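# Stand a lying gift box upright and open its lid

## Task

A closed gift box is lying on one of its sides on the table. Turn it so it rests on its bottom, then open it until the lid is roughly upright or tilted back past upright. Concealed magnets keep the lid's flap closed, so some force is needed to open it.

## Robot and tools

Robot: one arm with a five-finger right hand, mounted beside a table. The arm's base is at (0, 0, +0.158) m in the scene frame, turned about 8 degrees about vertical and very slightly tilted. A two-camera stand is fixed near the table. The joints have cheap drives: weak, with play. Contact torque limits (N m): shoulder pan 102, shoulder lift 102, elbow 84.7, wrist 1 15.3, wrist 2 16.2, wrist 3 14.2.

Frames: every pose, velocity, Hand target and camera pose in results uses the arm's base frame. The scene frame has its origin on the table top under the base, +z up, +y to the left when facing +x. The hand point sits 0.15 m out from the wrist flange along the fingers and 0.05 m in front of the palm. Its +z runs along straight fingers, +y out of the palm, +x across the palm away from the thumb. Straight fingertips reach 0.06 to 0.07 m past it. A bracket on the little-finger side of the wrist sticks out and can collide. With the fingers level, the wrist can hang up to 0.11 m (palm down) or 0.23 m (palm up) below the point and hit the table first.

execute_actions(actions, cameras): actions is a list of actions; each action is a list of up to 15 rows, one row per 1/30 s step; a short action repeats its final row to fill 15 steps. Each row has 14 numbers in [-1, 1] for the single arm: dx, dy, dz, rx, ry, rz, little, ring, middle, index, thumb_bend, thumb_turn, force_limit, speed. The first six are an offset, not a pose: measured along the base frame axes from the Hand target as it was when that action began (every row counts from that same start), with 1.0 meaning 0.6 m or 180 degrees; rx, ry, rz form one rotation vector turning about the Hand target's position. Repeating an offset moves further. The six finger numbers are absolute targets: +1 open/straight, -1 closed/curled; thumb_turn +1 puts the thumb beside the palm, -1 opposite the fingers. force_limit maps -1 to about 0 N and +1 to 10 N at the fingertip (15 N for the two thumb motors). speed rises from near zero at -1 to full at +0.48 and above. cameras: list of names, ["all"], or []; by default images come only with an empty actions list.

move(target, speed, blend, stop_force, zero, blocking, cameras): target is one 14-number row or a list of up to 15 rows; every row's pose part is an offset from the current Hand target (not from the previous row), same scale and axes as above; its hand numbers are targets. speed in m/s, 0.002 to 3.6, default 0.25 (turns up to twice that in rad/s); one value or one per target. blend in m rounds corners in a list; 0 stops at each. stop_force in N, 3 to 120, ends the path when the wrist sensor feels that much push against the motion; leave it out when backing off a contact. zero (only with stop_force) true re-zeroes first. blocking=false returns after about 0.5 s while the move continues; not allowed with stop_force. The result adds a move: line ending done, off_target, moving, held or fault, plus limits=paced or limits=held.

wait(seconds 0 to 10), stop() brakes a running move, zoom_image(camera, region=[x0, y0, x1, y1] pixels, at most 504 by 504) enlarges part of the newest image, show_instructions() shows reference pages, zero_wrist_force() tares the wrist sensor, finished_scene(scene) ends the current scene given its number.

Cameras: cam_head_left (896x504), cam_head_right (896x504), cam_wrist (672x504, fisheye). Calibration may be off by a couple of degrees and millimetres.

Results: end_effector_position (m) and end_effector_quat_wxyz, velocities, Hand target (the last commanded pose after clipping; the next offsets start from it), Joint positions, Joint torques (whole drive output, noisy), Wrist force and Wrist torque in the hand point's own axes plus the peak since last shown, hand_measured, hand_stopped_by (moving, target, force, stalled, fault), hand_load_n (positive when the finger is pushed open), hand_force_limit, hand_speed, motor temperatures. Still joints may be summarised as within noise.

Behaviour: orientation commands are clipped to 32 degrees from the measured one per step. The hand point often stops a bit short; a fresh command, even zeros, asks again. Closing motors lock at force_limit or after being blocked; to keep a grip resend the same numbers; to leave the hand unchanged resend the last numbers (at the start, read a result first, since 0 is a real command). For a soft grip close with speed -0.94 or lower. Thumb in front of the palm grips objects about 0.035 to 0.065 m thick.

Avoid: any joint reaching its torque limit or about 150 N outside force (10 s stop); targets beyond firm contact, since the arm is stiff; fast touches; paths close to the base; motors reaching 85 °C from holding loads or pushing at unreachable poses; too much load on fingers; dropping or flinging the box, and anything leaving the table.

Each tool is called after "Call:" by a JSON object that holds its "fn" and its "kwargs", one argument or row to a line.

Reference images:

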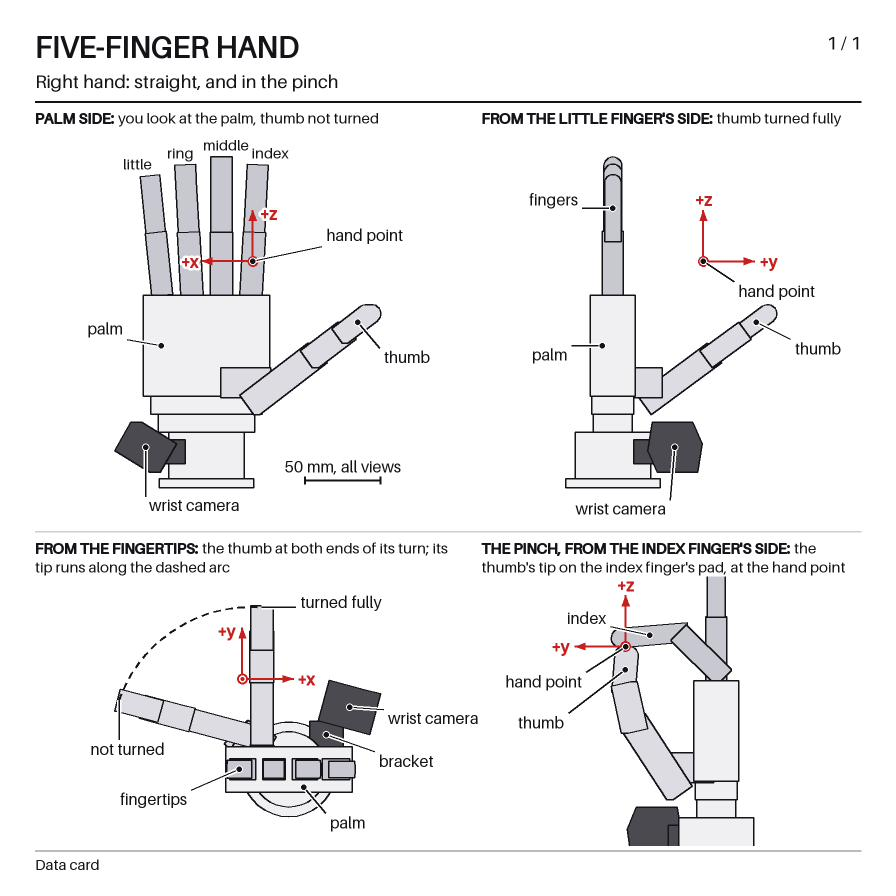

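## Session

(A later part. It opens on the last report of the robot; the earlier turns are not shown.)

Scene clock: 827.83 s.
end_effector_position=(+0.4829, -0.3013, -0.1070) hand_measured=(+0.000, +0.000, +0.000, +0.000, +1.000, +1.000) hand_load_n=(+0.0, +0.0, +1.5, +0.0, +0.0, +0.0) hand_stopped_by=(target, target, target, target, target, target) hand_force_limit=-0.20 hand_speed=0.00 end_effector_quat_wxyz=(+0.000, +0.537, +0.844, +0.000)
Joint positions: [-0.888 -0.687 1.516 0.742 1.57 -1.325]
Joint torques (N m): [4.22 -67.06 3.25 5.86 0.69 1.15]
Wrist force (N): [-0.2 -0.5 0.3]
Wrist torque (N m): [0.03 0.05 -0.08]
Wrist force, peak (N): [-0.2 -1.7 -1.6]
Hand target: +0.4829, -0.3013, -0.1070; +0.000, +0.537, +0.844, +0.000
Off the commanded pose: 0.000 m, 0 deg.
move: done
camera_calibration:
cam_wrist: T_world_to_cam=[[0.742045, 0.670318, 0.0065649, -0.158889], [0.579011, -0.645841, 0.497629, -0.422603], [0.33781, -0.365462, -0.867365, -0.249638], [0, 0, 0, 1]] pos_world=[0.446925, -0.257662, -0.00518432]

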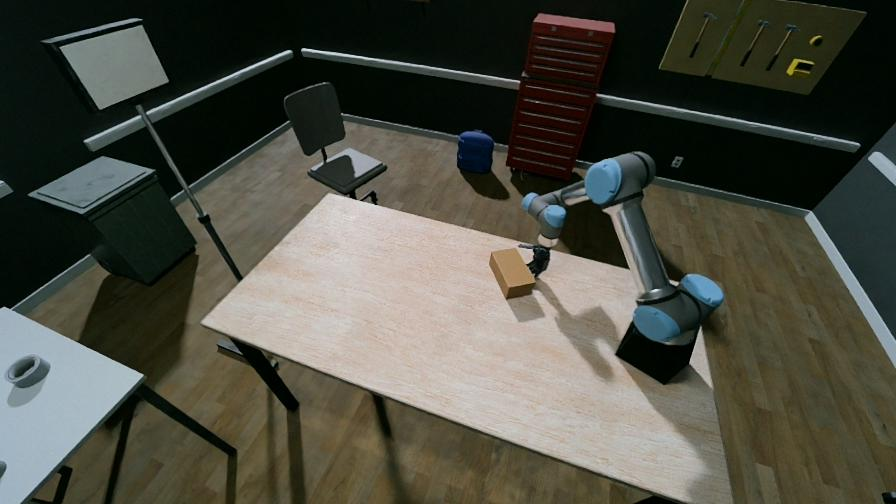

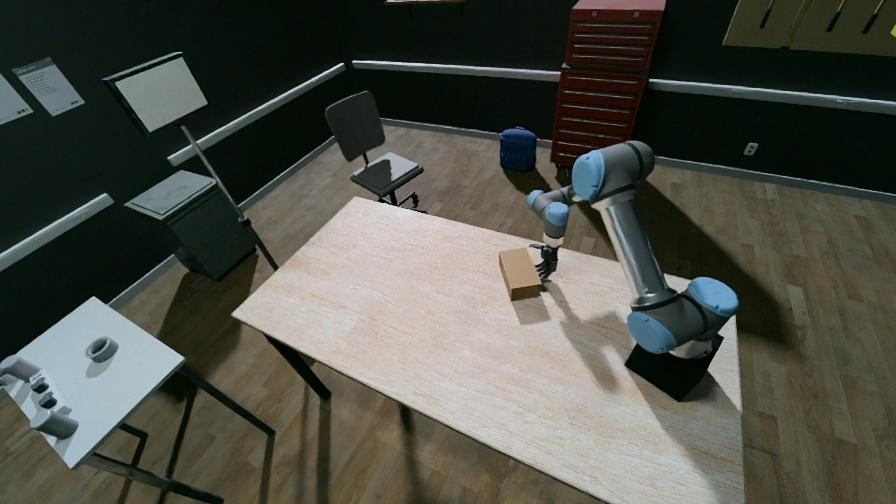

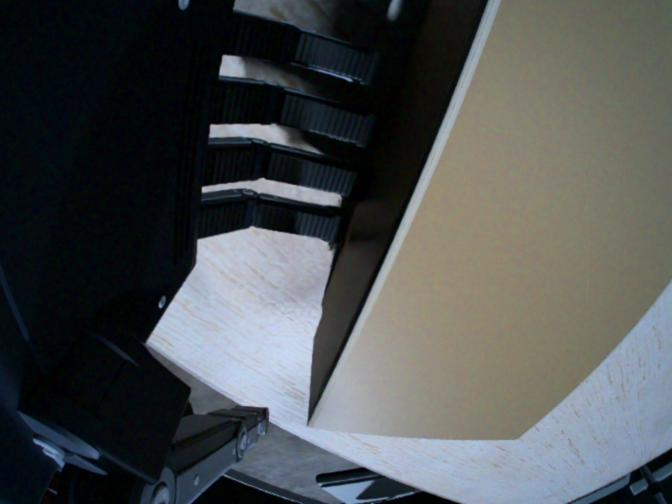

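Call:
{"fn": "move", "kwargs": {
  "target": [
    [-0.0152, -0.007, 0, 0, 0, 0, 0, 0, 0, 0, 1, 1, -0.2, 0],
    [-0.0152, -0.007, -0.0217, 0, 0, 0, 0, 0, 0, 0, 1, 1, -0.2, 0],
    [0.0122, 0.0057, -0.0217, 0, 0, 0, 0, 0, 0, 0, 1, 1, -0.2, 0]
  ],
  "speed": [0.05, 0.05, 0.03],
  "cameras": []
}}

Call:
{"fn": "move", "kwargs": {
  "target": [0.0453, 0.0211, 0.0334, 0, 0, 0, 0, 0, 0, 0, 1, 1, -0.2, 0],
  "speed": 0.02,
  "cameras": ["all"]
}}

Call:
{"fn": "zoom_image", "kwargs": {
  "camera": "cam_head_left",
  "region": [460, 220, 580, 340]
}}

Scene clock: 1077.10 s.
end_effector_position=(+0.4901, -0.2979, -0.1201) hand_measured=(+0.000, +0.000, +0.000, +0.000, +1.000, +1.000) hand_load_n=(+0.0, +0.0, +0.0, +0.0, +0.0, +0.0) hand_stopped_by=(target, target, target, target, target, target) hand_force_limit=-0.20 hand_speed=0.00 end_effector_quat_wxyz=(+0.000, +0.537, +0.844, +0.000)
Joint positions: [-0.872 -0.658 1.499 0.73 1.57 -1.309]
Joint torques (N m): [9.11 -25.41 -23.14 5.61 0.99 1.59]
Motor temperatures (°C): [32 36 29 38 38 36]
Wrist force (N): [-0.1 -1.1 -1.1]
Wrist torque (N m): [0.02 0.07 -0.09]
Wrist force, peak (N): [-0.7 -2.2 -1.1]
Hand target: +0.4902, -0.2979, -0.1201; +0.000, +0.537, +0.844, +0.000
Off the commanded pose: 0.000 m, 0 deg.
move: done
No camera images: "cameras" was empty.

Scene clock: 1079.27 s.
end_effector_position=(+0.5173, -0.2852, -0.1001) hand_measured=(+0.000, +0.000, +0.000, +0.000, +1.000, +1.000) hand_load_n=(+0.0, +0.0, +2.5, +0.0, +0.0, +0.0) hand_stopped_by=(target, target, target, target, target, target) hand_force_limit=-0.20 hand_speed=0.00 end_effector_quat_wxyz=(+0.000, +0.537, +0.844, +0.000)
Joint positions: [-0.815 -0.666 1.443 0.794 1.57 -1.253]
Joint torques (N m): [6.32 -70.12 -22.03 5.52 0.25 1.43]
Wrist force (N): [-0.3 -0.4 1.0]
Wrist torque (N m): [0.06 0.04 -0.08]
Wrist force, peak (N): [-0.5 -1.6 -1.2]
Hand target: +0.5174, -0.2852, -0.1000; +0.000, +0.537, +0.844, +0.000
Off the commanded pose: 0.000 m, 0 deg.
move: done
camera_calibration:
cam_wrist: T_world_to_cam=[[0.742019, 0.670346, 0.0066285, -0.195234], [0.578993, -0.645819, 0.497679, -0.435593], [0.337898, -0.365449, -0.867336, -0.249342], [0, 0, 0, 1]] pos_world=[0.481324, -0.241562, 0.00181593]

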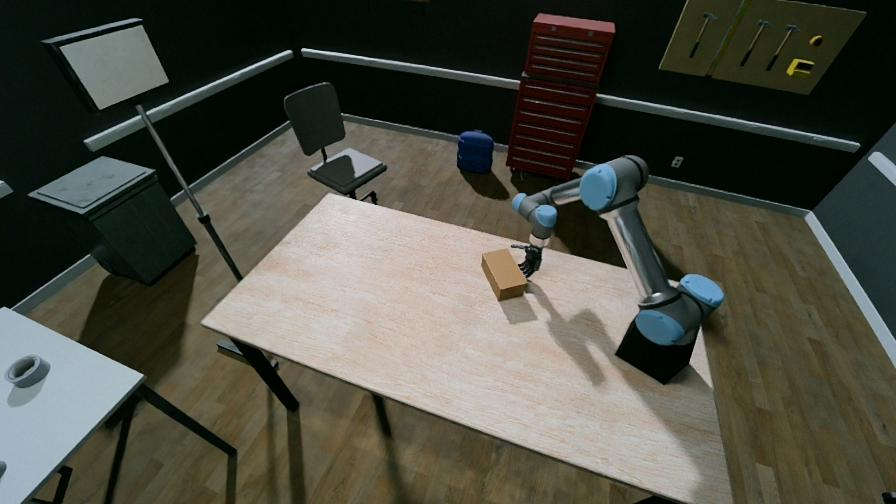

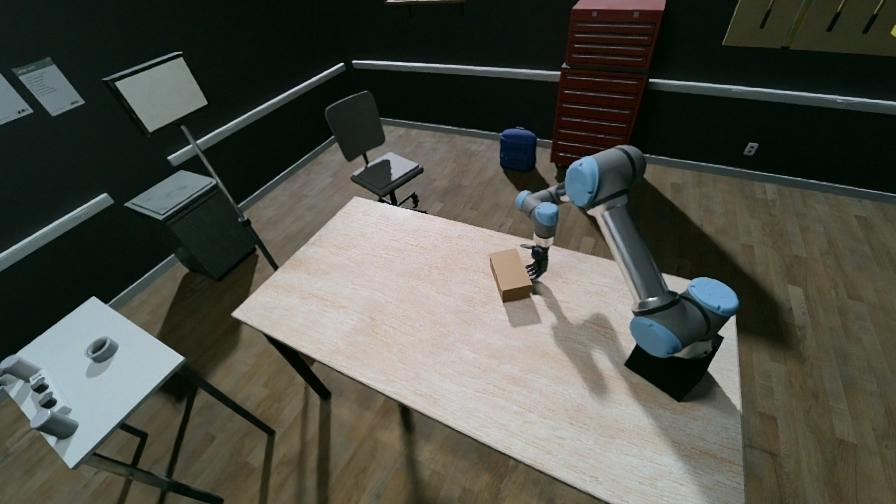

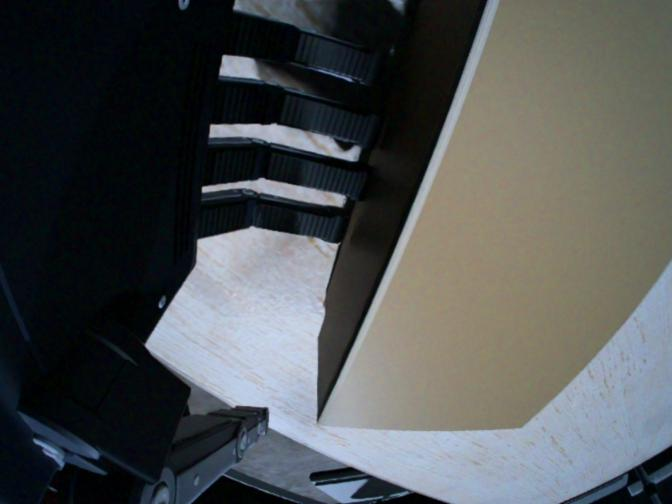

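Scaled by 4.200 from the camera's 896x504 image, which has a finer 1280x720 frame.

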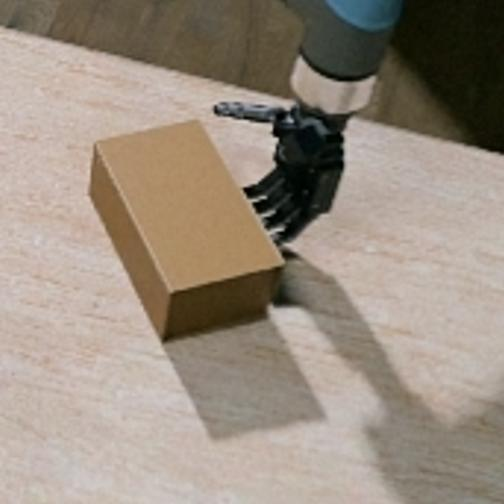

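Call:
{"fn": "move", "kwargs": {
  "target": [-0.03, -0.014, 0, 0, 0, 0, 0, 0, 0, 0, 1, 1, -0.2, 0],
  "speed": 0.08
}}

Call:
{"fn": "move", "kwargs": {
  "target": [0, 0, -0.07, 0, 0, 0, 0, 0, 0, 0, 1, 1, -0.2, 0],
  "speed": 0.02,
  "stop_force": 3,
  "cameras": ["cam_wrist"]
}}

Call:
{"fn": "zoom_image", "kwargs": {
  "camera": "cam_wrist",
  "region": [280, 0, 480, 300]
}}

Scene clock: 1091.23 s.
end_effector_position=(+0.4995, -0.2936, -0.1000) hand_measured=(+0.000, +0.000, +0.000, +0.000, +1.000, +1.000) hand_load_n=(+0.0, +0.0, +0.5, +0.0, +0.0, +0.0) hand_stopped_by=(target, target, target, target, target, target) hand_force_limit=-0.20 hand_speed=0.00 end_effector_quat_wxyz=(+0.000, +0.537, +0.844, +0.000)
Joint positions: [-0.852 -0.684 1.482 0.773 1.57 -1.29]
Joint torques (N m): [-7.14 -66.58 2.15 -1.06 -0.37 -1.87]
Wrist force (N): [-0.3 0.0 -0.1]
Wrist torque (N m): [0.00 0.06 0.00]
Wrist force, peak (N): [0.1 1.6 1.5]
Hand target: +0.4994, -0.2936, -0.1000; +0.000, +0.537, +0.844, +0.000
Off the commanded pose: 0.000 m, 0 deg.
move: done

Scene clock: 1093.73 s.
end_effector_position=(+0.4994, -0.2936, -0.1230) hand_measured=(+0.000, +0.000, +0.000, +0.000, +1.000, +1.000) hand_load_n=(+0.0, +0.0, -3.0, +0.0, -0.5, +0.0) hand_stopped_by=(target, target, target, target, target, target) hand_force_limit=-0.20 hand_speed=0.00 end_effector_quat_wxyz=(+0.000, +0.537, +0.844, +0.000)
Joint positions: [-0.852 -0.644 1.479 0.736 1.57 -1.29]
Joint torques (N m): [1.63 -67.78 2.21 5.09 -0.4 0.15]
Wrist force (N): [0.9 1.0 -1.6]
Wrist torque (N m): [0.05 0.13 0.03]
Wrist force, peak (N): [1.4 -3.0 -8.9]
Hand target: +0.4994, -0.2936, -0.1230; +0.000, +0.537, +0.844, +0.000 (not the last commanded pose)
Off the commanded pose: 0.019 m, 0 deg.
move: contact
camera_calibration:
cam_wrist: T_world_to_cam=[[0.742045, 0.670318, 0.0065649, -0.176189], [0.579011, -0.645841, 0.497629, -0.419271], [0.33781, -0.365462, -0.867365, -0.266189], [0, 0, 0, 1]] pos_world=[0.463425, -0.249962, -0.0210843]
Images, in order (width x height): cam_wrist 672x504.

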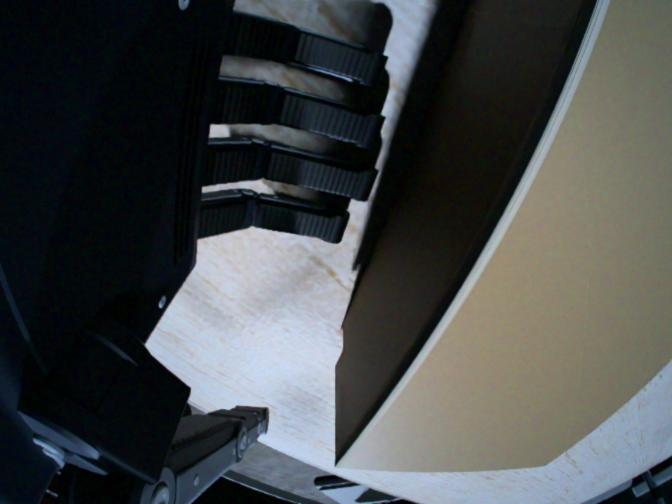

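Scaled by 1.680 from the camera's 672x504 image, which has a finer 960x720 frame.

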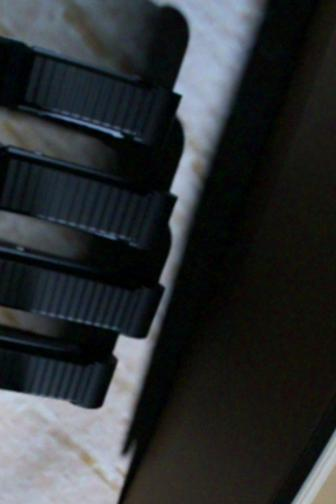

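Call:
{"fn": "zoom_image", "kwargs": {
  "camera": "cam_wrist",
  "region": [300, 230, 460, 480]
}}

Scaled by 2.016 from the camera's 672x504 image, which has a finer 960x720 frame.

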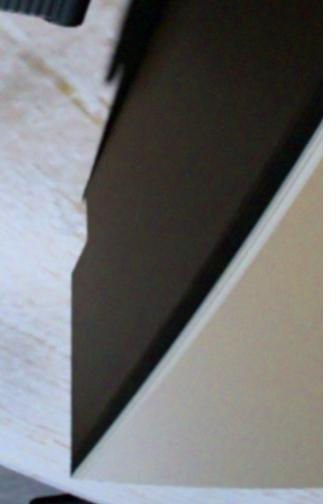

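Call:
{"fn": "move", "kwargs": {
  "target": [
    [-0.015, -0.007, 0.08, 0, 0, 0, 0, -1, -1, -1, 1, 1, -0.2, 0.4],
    [0.1108, -0.2177, 0.06, 0, 0, 0, 0, -1, -1, -1, 1, 1, -0.2, 0.4]
  ],
  "speed": 0.2,
  "blend": 0.02
}}

Call:
{"fn": "move", "kwargs": {
  "target": [0, 0, -0.1, 0, 0, 0, 0, -1, -1, -1, 1, 1, -0.2, 0.4],
  "speed": 0.02,
  "stop_force": 3,
  "cameras": ["all"]
}}

Call:
{"fn": "zoom_image", "kwargs": {
  "camera": "cam_wrist",
  "region": [240, 0, 560, 320]
}}

Scene clock: 1203.87 s.
end_effector_position=(+0.5658, -0.4242, -0.0870) hand_measured=(+0.000, -1.000, -1.000, -1.000, +1.000, +1.000) hand_load_n=(+0.0, +0.0, +0.0, +0.0, +0.0, +0.0) hand_stopped_by=(target, target, target, target, target, target) hand_force_limit=-0.20 hand_speed=0.40 end_effector_quat_wxyz=(+0.000, +0.537, +0.844, +0.000)
Joint positions: [-0.908 -0.424 0.884 1.111 1.57 -1.346]
Joint torques (N m): [6.14 -32.96 -28.7 5.98 1 -1.29]
Wrist force (N): [-0.3 0.4 0.0]
Wrist torque (N m): [0.04 0.07 0.02]
Wrist force, peak (N): [0.7 1.1 -2.5]
Hand target: +0.5659, -0.4242, -0.0870; +0.000, +0.537, +0.844, +0.000
Off the commanded pose: 0.000 m, 0 deg.
move: done

Scene clock: 1206.97 s.
end_effector_position=(+0.5658, -0.4242, -0.1238) hand_measured=(+0.000, -1.000, -1.000, -1.000, +1.000, +1.000) hand_load_n=(-2.5, +0.0, +0.0, +0.0, +0.0, +0.0) hand_stopped_by=(target, target, target, target, target, target) hand_force_limit=-0.20 hand_speed=0.40 end_effector_quat_wxyz=(+0.000, +0.537, +0.844, +0.000)
Joint positions: [-0.908 -0.372 0.879 1.064 1.57 -1.346]
Joint torques (N m): [5.69 -79.16 -0.19 5.25 0.89 0.14]
Wrist force (N): [0.5 0.7 -1.8]
Wrist torque (N m): [0.08 0.21 0.05]
Wrist force, peak (N): [0.2 -4.2 -6.8]
Hand target: +0.5658, -0.4242, -0.1238; +0.000, +0.537, +0.844, +0.000 (not the last commanded pose)
Off the commanded pose: 0.023 m, 0 deg.
move: contact
camera_calibration:
cam_wrist: T_world_to_cam=[[0.742045, 0.670318, 0.0065649, -0.137987], [0.579011, -0.645841, 0.497629, -0.541725], [0.33781, -0.365462, -0.867365, -0.337076], [0, 0, 0, 1]] pos_world=[0.529925, -0.380562, -0.0218843]

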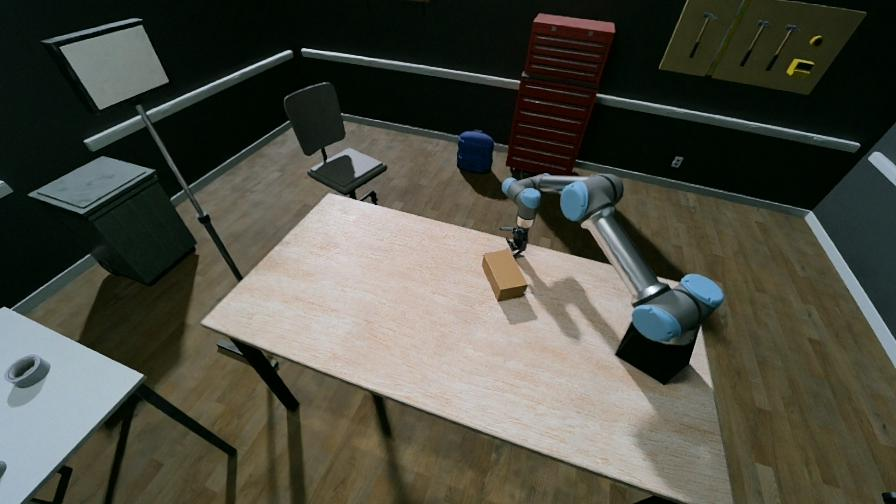

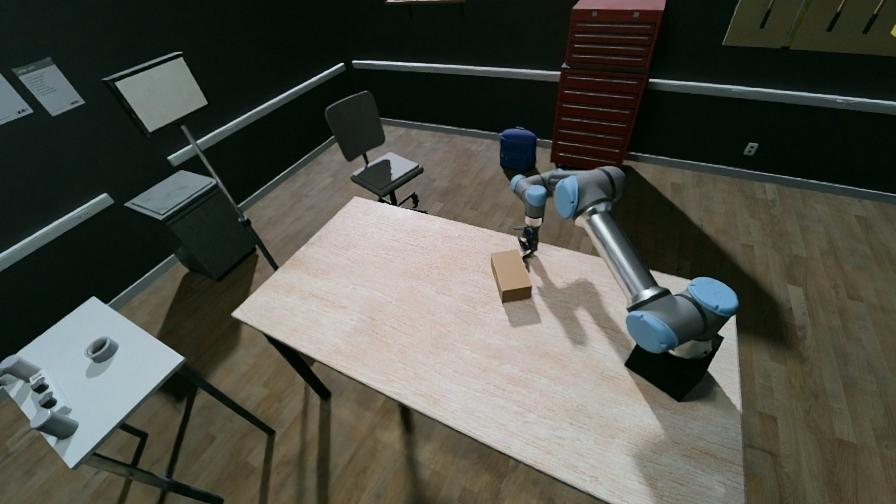

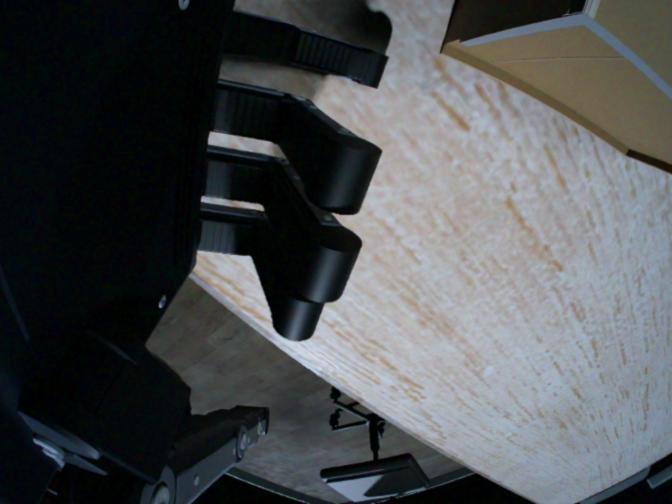

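Scaled by 1.575 from the camera's 672x504 image, which has a finer 960x720 frame.

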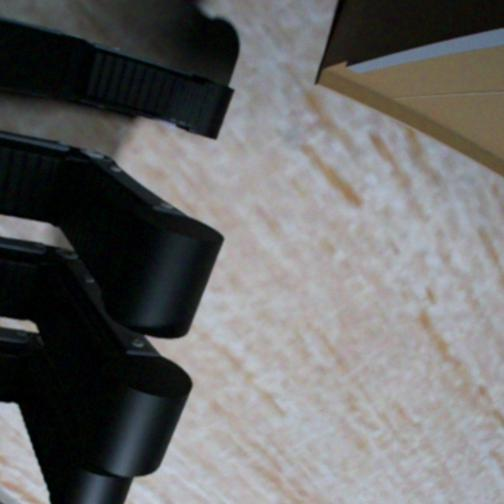

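Call:
{"fn": "execute_actions", "kwargs": {
  "actions": []
}}

Scene clock: 1230.73 s.
end_effector_position=(+0.5658, -0.4242, -0.1238) hand_measured=(+0.000, -1.000, -1.000, -1.000, +1.000, +1.000) hand_load_n=(-2.5, +0.0, +0.0, +0.0, +0.0, +0.0) hand_stopped_by=(target, target, target, target, target, target) hand_force_limit=-0.20 hand_speed=0.40 end_effector_quat_wxyz=(+0.000, +0.537, +0.844, +0.000)
Joint positions: [-0.908 -0.372 0.879 1.064 1.57 -1.346]
Joint velocities: within noise
Joint torques (N m): [5.93 -79.79 0.08 5.18 0.9 0.85]
Motor temperatures (°C): [31 35 29 38 38 36]
Wrist force (N): [0.3 0.7 -2.2]
Wrist torque (N m): [0.07 0.24 0.02]
Wrist force, peak (N): [0.3 0.7 -2.5]
Hand target: +0.5658, -0.4242, -0.1238; +0.000, +0.537, +0.844, +0.000 (not the last commanded pose)
Off the commanded pose: 0.023 m, 0 deg.
camera_calibration:
cam_wrist: T_world_to_cam=[[0.742045, 0.670318, 0.0065649, -0.137987], [0.579011, -0.645841, 0.497629, -0.541725], [0.33781, -0.365462, -0.867365, -0.337076], [0, 0, 0, 1]] pos_world=[0.529925, -0.380562, -0.0218843]

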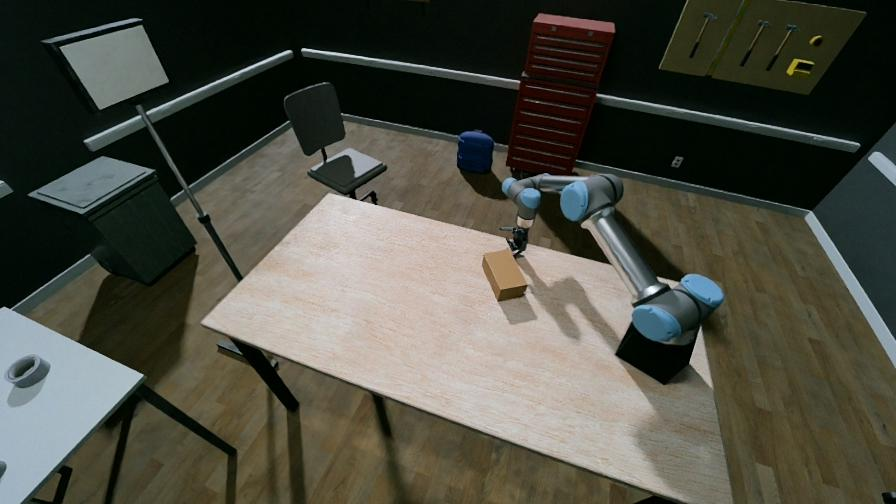

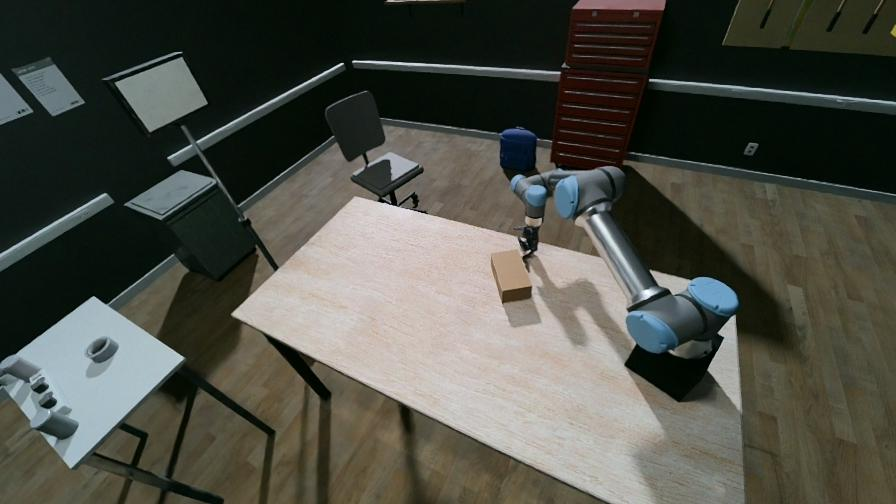

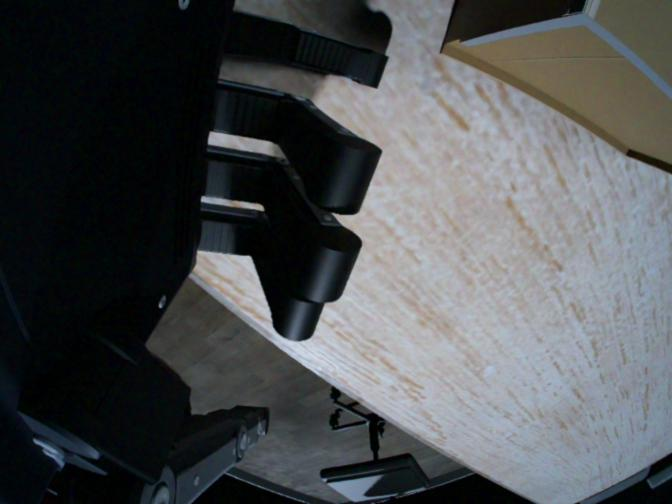

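Call:
{"fn": "zoom_image", "kwargs": {
  "camera": "cam_wrist",
  "region": [380, 0, 672, 190]
}}

Scaled by 1.726 from the camera's 672x504 image, which has a finer 960x720 frame.

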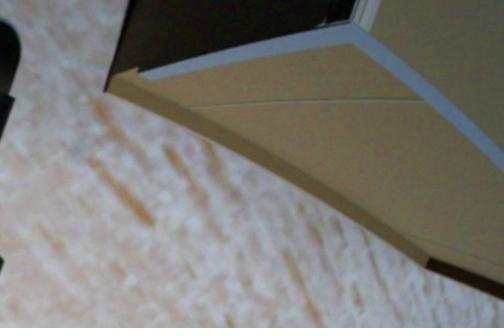

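Call:
{"fn": "zoom_image", "kwargs": {
  "camera": "cam_wrist",
  "region": [200, 0, 480, 180]
}}

Scaled by 1.800 from the camera's 672x504 image, which has a finer 960x720 frame.

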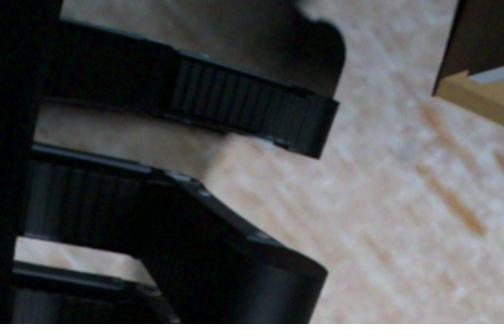

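Call:
{"fn": "move", "kwargs": {
  "target": [
    [-0.0103,0.0228,0.0083,0,0,0,0,-1,-1,-1,1,1,-0.2,0.4],
    [0.0504,0.0503,0.0083,0,0,0,0,-1,-1,-1,1,1,-0.2,0.4]
  ],
  "speed": 0.08,
  "cameras": ["cam_wrist"]
}}

Scene clock: 1348.60 s.
end_effector_position=(+0.5960, -0.3940, -0.1188) hand_measured=(+0.000, -1.000, -1.000, -1.000, +1.000, +1.000) hand_load_n=(+0.5, +0.0, +0.0, +0.0, +0.0, +0.0) hand_stopped_by=(target, target, target, target, target, target) hand_force_limit=-0.20 hand_speed=0.40 end_effector_quat_wxyz=(+0.000, +0.537, +0.844, +0.000)
Joint positions: [-0.842 -0.366 0.851 1.085 1.57 -1.279]
Joint torques (N m): [6.64 -32.86 -28.25 5.53 1.06 1.35]
Wrist force (N): [0.1 -0.3 0.2]
Wrist torque (N m): [0.02 0.05 -0.09]
Wrist force, peak (N): [0.6 1.0 -2.4]
Hand target: +0.5961, -0.3940, -0.1188; +0.000, +0.537, +0.844, +0.000
Off the commanded pose: 0.000 m, 0 deg.
move: done
camera_calibration:
cam_wrist: T_world_to_cam=[[0.742042, 0.670321, 0.00657105, -0.18067], [0.578971, -0.645797, 0.497734, -0.542154], [0.337885, -0.365535, -0.867305, -0.331971], [0, 0, 0, 1]] pos_world=[0.560124, -0.350362, -0.0168841]
Images, in order (width x height): cam_wrist 672x504.

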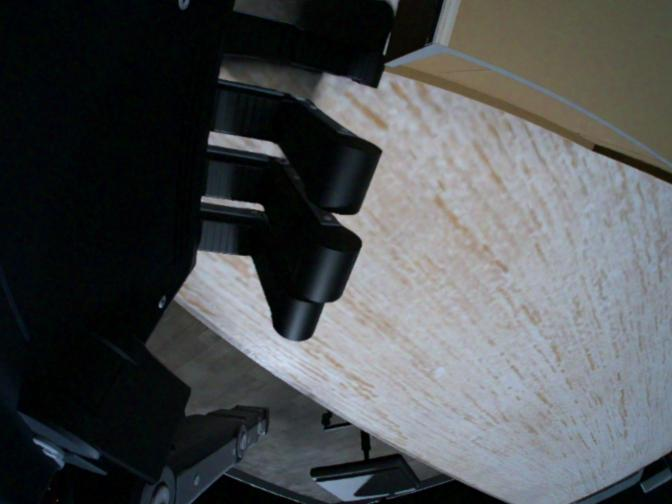

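Call:
{"fn": "zoom_image", "kwargs": {
  "camera": "cam_wrist",
  "region": [320, 0, 520, 125]
}}

Scaled by 2.520 from the camera's 672x504 image, which has a finer 960x720 frame.

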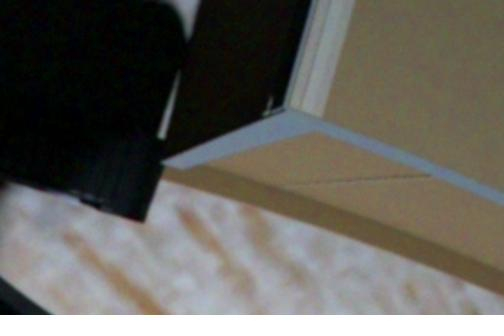

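Call:
{"fn": "move", "kwargs": {
  "target": [
    [-0.0078,-0.031,0,0,0,0,-0.15,-1,-1,-1,1,1,-0.2,0.4],
    [-0.0078,-0.031,-0.0178,0,0,0,-0.15,-1,-1,-1,1,1,-0.2,0.4],
    [0.0378,-0.0104,-0.0178,0,0,0,-0.15,-1,-1,-1,1,1,-0.2,0.4]
  ],
  "speed": 0.1,
  "cameras": ["cam_wrist"]
}}

Call:
{"fn": "move", "kwargs": {
  "target": [-0.0137,0.0304,0,0,0,0,-0.15,-1,-1,-1,1,1,-0.2,0.4],
  "speed": 0.02,
  "stop_force": 3,
  "cameras": ["cam_wrist"]
}}

Scene clock: 1469.40 s.
end_effector_position=(+0.6187, -0.4003, -0.1295) hand_measured=(-0.150, -1.000, -1.000, -1.000, +1.000, +1.000) hand_load_n=(+0.0, +0.0, +0.5, +0.0, +0.0, +0.0) hand_stopped_by=(target, target, target, target, target, target) hand_force_limit=-0.20 hand_speed=0.40 end_effector_quat_wxyz=(+0.000, +0.537, +0.844, +0.000)
Joint positions: [-0.823 -0.282 0.703 1.15 1.57 -1.26]
Joint torques (N m): [5.72 -34.18 -32.96 6.21 0.96 1.44]
Wrist force (N): [-0.2 0.4 0.0]
Wrist torque (N m): [0.04 0.04 -0.07]
Wrist force, peak (N): [0.8 3.2 -0.3]
Hand target: +0.6188, -0.4003, -0.1295; +0.000, +0.537, +0.844, +0.000
Off the commanded pose: 0.000 m, 0 deg.
move: done
camera_calibration:
cam_wrist: T_world_to_cam=[[0.742042, 0.670321, 0.00657105, -0.193147], [0.578971, -0.645797, 0.497734, -0.553982], [0.337885, -0.365535, -0.867305, -0.35119], [0, 0, 0, 1]] pos_world=[0.582724, -0.356662, -0.0275841]
Images, in order (width x height): cam_wrist 672x504.

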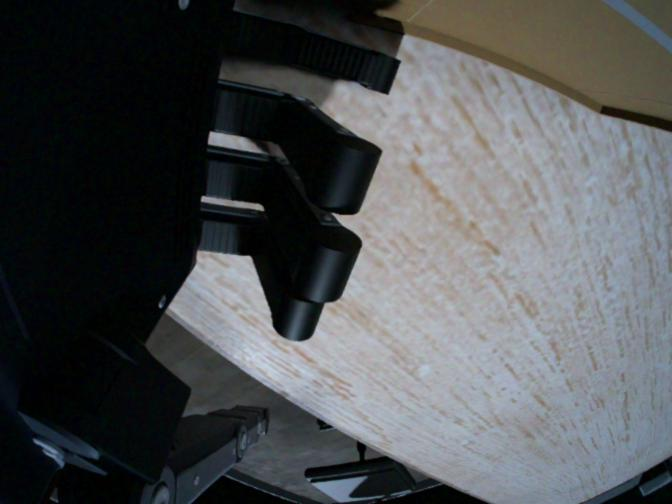

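Scene clock: 1471.33 s.
end_effector_position=(+0.6105, -0.3820, -0.1295) hand_measured=(-0.150, -1.000, -1.000, -1.000, +1.000, +1.000) hand_load_n=(-0.5, +0.0, +0.0, +0.0, +0.0, +0.0) hand_stopped_by=(target, target, target, target, target, target) hand_force_limit=-0.20 hand_speed=0.40 end_effector_quat_wxyz=(+0.000, +0.537, +0.844, +0.000)
Joint positions: [-0.813 -0.336 0.819 1.088 1.57 -1.25]
Joint torques (N m): [6.08 -81.05 0.17 -0.65 -0.4 1.52]
Wrist force (N): [-1.2 0.4 -1.0]
Wrist torque (N m): [0.10 0.06 -0.08]
Wrist force, peak (N): [-1.6 -0.1 -0.9]
Hand target: +0.6105, -0.3820, -0.1295; +0.000, +0.537, +0.844, +0.000
Off the commanded pose: 0.000 m, 0 deg.
move: done
camera_calibration:
cam_wrist: T_world_to_cam=[[0.742045, 0.670318, 0.0065649, -0.199406], [0.579011, -0.645841, 0.497629, -0.537515], [0.33781, -0.365462, -0.867365, -0.341698], [0, 0, 0, 1]] pos_world=[0.574625, -0.338362, -0.0275843]
Images, in order (width x height): cam_wrist 672x504.

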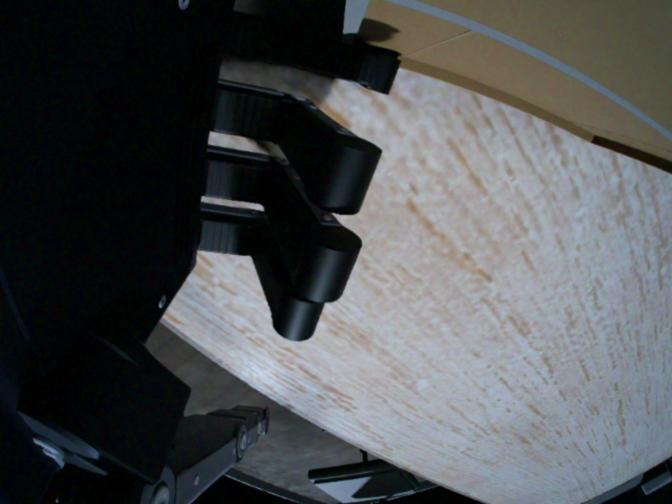

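Call:
{"fn": "zoom_image", "kwargs": {
  "camera": "cam_wrist",
  "region": [300, 0, 500, 125]
}}

Scaled by 2.520 from the camera's 672x504 image, which has a finer 960x720 frame.

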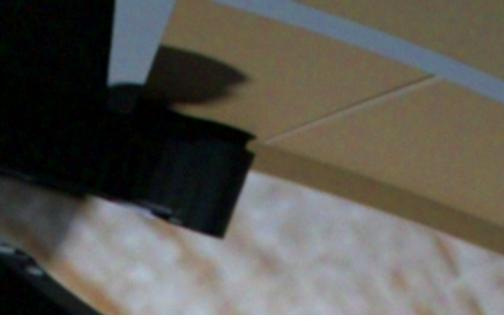

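Call:
{"fn": "move", "kwargs": {
  "target": [0,0,0.03,0,0,0,-0.15,-1,-1,-1,1,1,-0.2,0.4],
  "speed": 0.03,
  "stop_force": 8,
  "cameras": ["cam_wrist"]
}}

Scene clock: 1480.83 s.
end_effector_position=(+0.6105, -0.3820, -0.1115) hand_measured=(-0.150, -1.000, -1.000, -1.000, +1.000, +1.000) hand_load_n=(+1.0, +0.0, +0.0, +0.0, +0.0, +0.0) hand_stopped_by=(target, target, target, target, target, target) hand_force_limit=-0.20 hand_speed=0.40 end_effector_quat_wxyz=(+0.000, +0.537, +0.844, +0.000)
Joint positions: [-0.813 -0.363 0.824 1.11 1.57 -1.25]
Joint torques (N m): [3.17 -82.92 -0.65 6.08 -0.39 0.98]
Wrist force (N): [0.0 0.8 2.2]
Wrist torque (N m): [0.03 -0.02 -0.06]
Wrist force, peak (N): [0.0 0.8 2.2]
Hand target: +0.6105, -0.3820, -0.1115; +0.000, +0.537, +0.844, +0.000
Off the commanded pose: 0.000 m, 0 deg.
move: done
camera_calibration:
cam_wrist: T_world_to_cam=[[0.742045, 0.670318, 0.0065649, -0.199524], [0.579011, -0.645841, 0.497629, -0.546473], [0.33781, -0.365462, -0.867365, -0.326085], [0, 0, 0, 1]] pos_world=[0.574625, -0.338362, -0.00958432]
Images, in order (width x height): cam_wrist 672x504.

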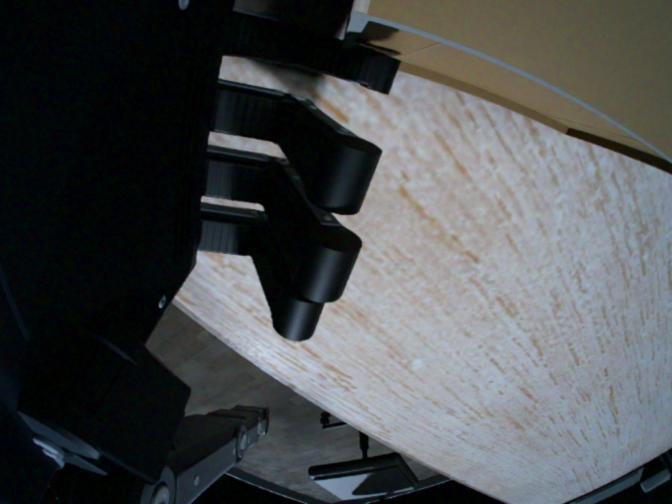

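Call:
{"fn": "zoom_image", "kwargs": {
  "camera": "cam_wrist",
  "region": [300, 0, 672, 180]
}}

Scaled by 1.355 from the camera's 672x504 image, which has a finer 960x720 frame.

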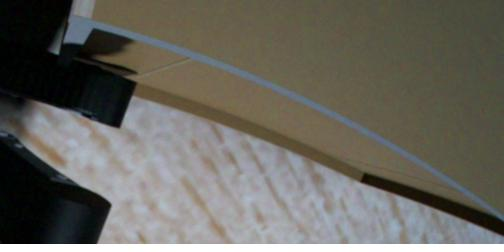

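Call:
{"fn": "move", "kwargs": {
  "target": [0,0,0.0167,0,0,0,-0.15,-1,-1,-1,1,1,-0.2,0.4],
  "speed": 0.03,
  "cameras": ["cam_wrist","cam_head_right"]
}}

Call:
{"fn": "zoom_image", "kwargs": {
  "camera": "cam_wrist",
  "region": [300, 0, 672, 180]
}}

Scene clock: 1500.73 s.
end_effector_position=(+0.6105, -0.3820, -0.1016) hand_measured=(-0.150, -1.000, -1.000, -1.000, +1.000, +1.000) hand_load_n=(+1.5, +0.0, +0.0, +0.0, +0.0, +0.5) hand_stopped_by=(target, target, target, target, target, target) hand_force_limit=-0.20 hand_speed=0.40 end_effector_quat_wxyz=(+0.000, +0.537, +0.844, +0.000)
Joint positions: [-0.813 -0.376 0.825 1.122 1.57 -1.25]
Joint torques (N m): [-6.28 -82.92 -0.12 6.33 -0.01 -0.5]
Wrist force (N): [0.0 0.8 1.8]
Wrist torque (N m): [0.04 -0.03 -0.05]
Wrist force, peak (N): [0.4 1.3 2.1]
Hand target: +0.6105, -0.3820, -0.1015; +0.000, +0.537, +0.844, +0.000
Off the commanded pose: 0.000 m, 0 deg.
move: done
camera_calibration:
cam_wrist: T_world_to_cam=[[0.742045, 0.670318, 0.0065649, -0.199589], [0.579011, -0.645841, 0.497629, -0.551399], [0.33781, -0.365462, -0.867365, -0.317498], [0, 0, 0, 1]] pos_world=[0.574625, -0.338362, 0.000315681]
Images, in order (width x height): cam_head_right 896x504, cam_wrist 672x504.

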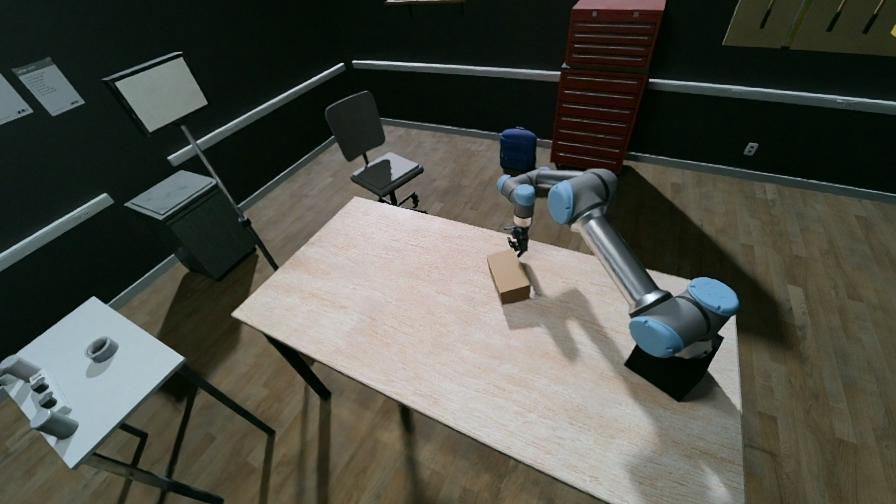

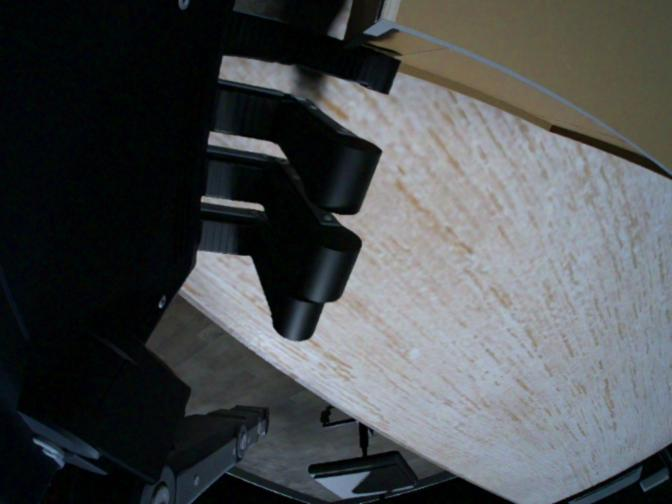

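Scaled by 1.355 from the camera's 672x504 image, which has a finer 960x720 frame.

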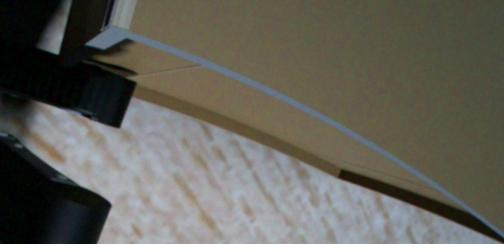

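Call:
{"fn": "move", "kwargs": {
  "target": [
    [0,0,-0.0467,0,0,0,-0.15,-1,-1,-1,1,1,-0.2,0.4],
    [0.0182,0.0082,-0.0467,0,0,0,-0.15,-1,-1,-1,1,1,-0.2,0.4]
  ],
  "speed": 0.06,
  "cameras": ["cam_wrist"]
}}

Call:
{"fn": "zoom_image", "kwargs": {
  "camera": "cam_wrist",
  "region": [300, 0, 672, 180]
}}

Scene clock: 1603.47 s.
end_effector_position=(+0.6214, -0.3771, -0.1295) hand_measured=(-0.150, -1.000, -1.000, -1.000, +1.000, +1.000) hand_load_n=(-1.0, +0.0, +0.5, +0.5, +0.0, +0.0) hand_stopped_by=(target, target, target, target, target, target) hand_force_limit=-0.20 hand_speed=0.40 end_effector_quat_wxyz=(+0.000, +0.537, +0.844, +0.000)
Joint positions: [-0.796 -0.318 0.779 1.11 1.57 -1.233]
Joint torques (N m): [5.58 -34 -28.44 5.99 1.03 1.5]
Wrist force (N): [-0.2 0.6 -0.7]
Wrist torque (N m): [0.10 0.13 -0.07]
Wrist force, peak (N): [0.3 1.0 2.0]
Hand target: +0.6215, -0.3771, -0.1295; +0.000, +0.537, +0.844, +0.000
Off the commanded pose: 0.000 m, 0 deg.
move: done
camera_calibration:
cam_wrist: T_world_to_cam=[[0.742019, 0.670346, 0.0066285, -0.210678], [0.578993, -0.645819, 0.497679, -0.540585], [0.337898, -0.365449, -0.867336, -0.343602], [0, 0, 0, 1]] pos_world=[0.585424, -0.333462, -0.0275841]
Images, in order (width x height): cam_wrist 672x504.

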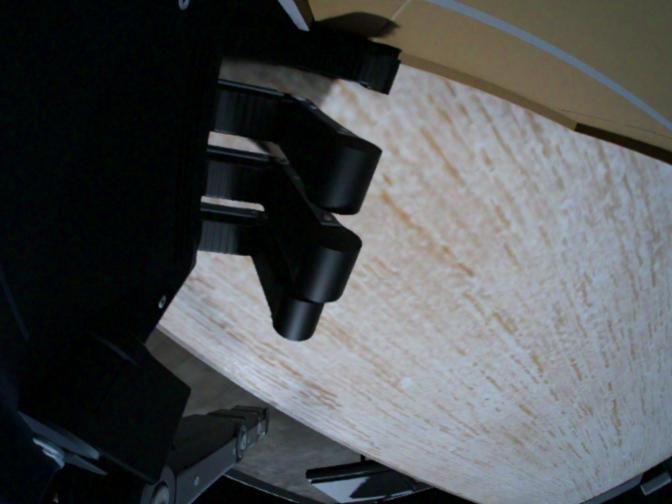

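Scaled by 1.355 from the camera's 672x504 image, which has a finer 960x720 frame.

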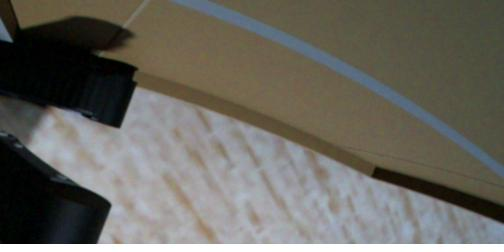

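Call:
{"fn": "execute_actions", "kwargs": {
  "actions": [
    [[0,0,0.002,0,0,0,-0.13,-1,-1,-1,1,1,-0.2,0.2],[0,0,0.004,0,0,0,-0.11,-1,-1,-1,1,1,-0.2,0.2],[0,0,0.006,0,0,0,-0.09,-1,-1,-1,1,1,-0.2,0.2],[0,0,0.008,0,0,0,-0.07,-1,-1,-1,1,1,-0.2,0.2],[0,0,0.010,0,0,0,-0.05,-1,-1,-1,1,1,-0.2,0.2],[0,0,0.012,0,0,0,-0.03,-1,-1,-1,1,1,-0.2,0.2],[0,0,0.014,0,0,0,-0.01,-1,-1,-1,1,1,-0.2,0.2],[0,0,0.016,0,0,0,0.01,-1,-1,-1,1,1,-0.2,0.2],[0,0,0.018,0,0,0,0.03,-1,-1,-1,1,1,-0.2,0.2],[0,0,0.020,0,0,0,0.05,-1,-1,-1,1,1,-0.2,0.2],[0,0,0.022,0,0,0,0.07,-1,-1,-1,1,1,-0.2,0.2],[0,0,0.024,0,0,0,0.09,-1,-1,-1,1,1,-0.2,0.2],[0,0,0.0258,0,0,0,0.1,-1,-1,-1,1,1,-0.2,0.2]]
  ],
  "cameras": ["cam_wrist"]
}}

Call:
{"fn": "zoom_image", "kwargs": {
  "camera": "cam_wrist",
  "region": [200, 0, 572, 180]
}}

Scene clock: 1614.50 s.
end_effector_position=(+0.6215, -0.3771, -0.1142) hand_measured=(+0.100, -1.000, -1.000, -1.000, +1.000, +1.000) hand_load_n=(+0.0, +0.0, +0.5, +0.0, +0.0, +0.0) hand_stopped_by=(target, target, target, target, target, target) hand_force_limit=-0.20 hand_speed=0.20 end_effector_quat_wxyz=(+0.000, +0.537, +0.844, +0.000)
Joint positions: [-0.796 -0.34 0.783 1.128 1.57 -1.233]
Joint torques (N m): [4.99 -87.26 -0.33 6.39 1 -0.23]
Wrist force (N): [-0.8 0.3 0.5]
Wrist torque (N m): [0.03 -0.01 -0.09]
Wrist force, peak (N): [-3.8 0.3 -12.3]
Hand target: +0.6215, -0.3771, -0.1140; +0.000, +0.537, +0.844, +0.000
Off the commanded pose: 0.000 m, 0 deg.
camera_calibration:
cam_wrist: T_world_to_cam=[[0.742084, 0.670275, 0.00659938, -0.210916], [0.578978, -0.645905, 0.497584, -0.548279], [0.337781, -0.365428, -0.86739, -0.330291], [0, 0, 0, 1]] pos_world=[0.585525, -0.333462, -0.0122843]
Images, in order (width x height): cam_wrist 672x504.

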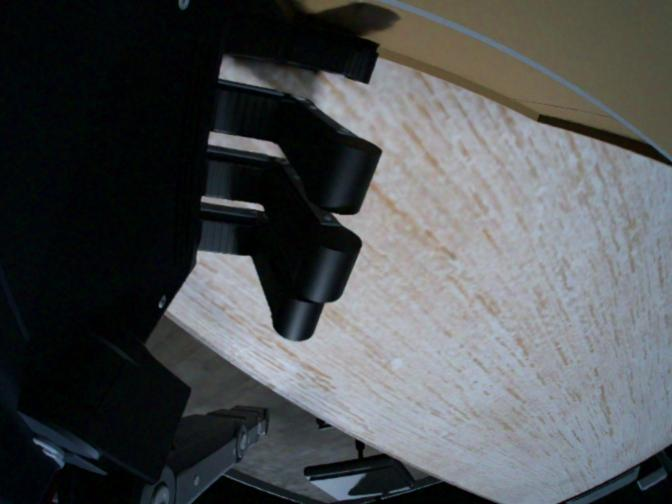

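Scaled by 1.355 from the camera's 672x504 image, which has a finer 960x720 frame.

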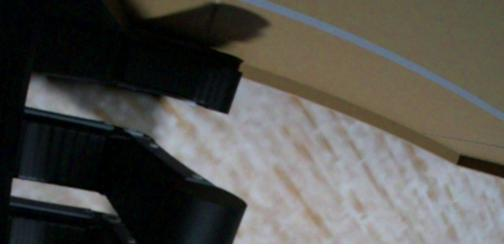

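Call:
{"fn": "move", "kwargs": {
  "target": [0.0117,0.0053,-0.003,-0.0282,0.0604,0,0.1,-1,-1,-1,1,1,-0.2,0.2],
  "speed": 0.06,
  "cameras": ["cam_wrist"]
}}

Call:
{"fn": "zoom_image", "kwargs": {
  "camera": "cam_wrist",
  "region": [200, 0, 572, 180]
}}

Scene clock: 1631.43 s.
end_effector_position=(+0.6285, -0.3739, -0.1158) hand_measured=(+0.100, -1.000, -1.000, -1.000, +1.000, +1.000) hand_load_n=(+0.0, +0.0, +0.0, +0.0, +0.0, +0.0) hand_stopped_by=(target, target, target, target, target, target) hand_force_limit=-0.20 hand_speed=0.20 end_effector_quat_wxyz=(-0.056, +0.534, +0.839, -0.088)
Joint positions: [-0.711 -0.215 0.526 1.346 1.761 -1.14]
Joint torques (N m): [6.67 -34.41 -31.34 5.99 1.66 1.53]
Wrist force (N): [-0.2 0.1 -0.1]
Wrist torque (N m): [0.08 0.06 -0.12]
Wrist force, peak (N): [-0.9 0.6 0.9]
Hand target: +0.6285, -0.3739, -0.1158; -0.056, +0.534, +0.839, -0.088
Off the commanded pose: 0.000 m, 0 deg.
move: done
camera_calibration:
cam_wrist: T_world_to_cam=[[0.724373, 0.662073, -0.192204, -0.233162], [0.667714, -0.604373, 0.434615, -0.597032], [0.171584, -0.443161, -0.879868, -0.258991], [0, 0, 0, 1]] pos_world=[0.611982, -0.321235, -0.0132131]
Images, in order (width x height): cam_wrist 672x504.

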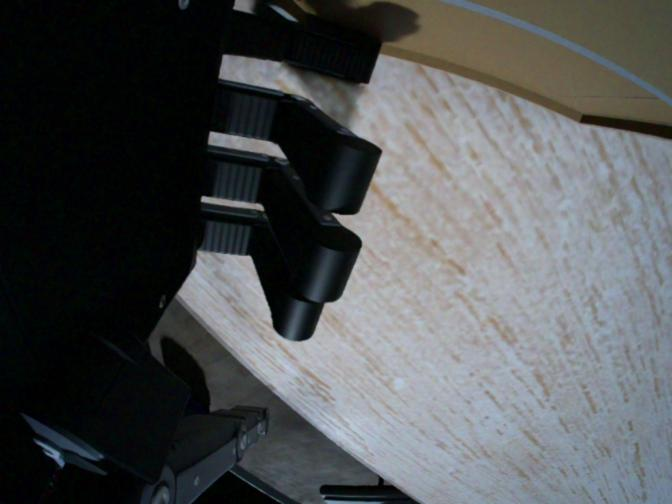

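Scaled by 1.355 from the camera's 672x504 image, which has a finer 960x720 frame.

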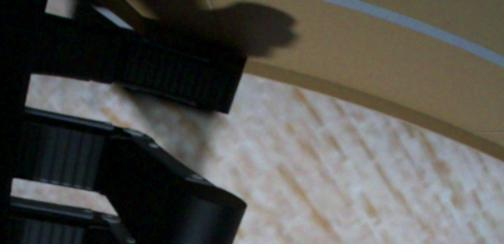

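Call:
{"fn": "move", "kwargs": {
  "target": [0,0,-0.02,0,0,0,0.1,-1,-1,-1,1,1,-0.2,0.2],
  "speed": 0.02,
  "stop_force": 3,
  "cameras": []
}}

Scene clock: 1643.43 s.
end_effector_position=(+0.6285, -0.3739, -0.1199) hand_measured=(+0.100, -1.000, -1.000, -1.000, +1.000, +1.000) hand_load_n=(-3.0, +0.0, +0.0, +0.0, -0.5, +0.0) hand_stopped_by=(target, target, target, target, target, target) hand_force_limit=-0.20 hand_speed=0.20 end_effector_quat_wxyz=(-0.056, +0.534, +0.839, -0.088)
Joint positions: [-0.711 -0.209 0.525 1.342 1.761 -1.14]
Joint torques (N m): [6.14 -83.53 -0.75 5.33 -0.34 1.48]
Wrist force (N): [0.1 0.2 -2.7]
Wrist torque (N m): [0.12 0.23 -0.10]
Wrist force, peak (N): [-0.5 -5.6 -8.6]
Hand target: +0.6285, -0.3739, -0.1199; -0.056, +0.534, +0.839, -0.088 (not the last commanded pose)
Off the commanded pose: 0.008 m, 0 deg.
move: contact
No camera images: "cameras" was empty.


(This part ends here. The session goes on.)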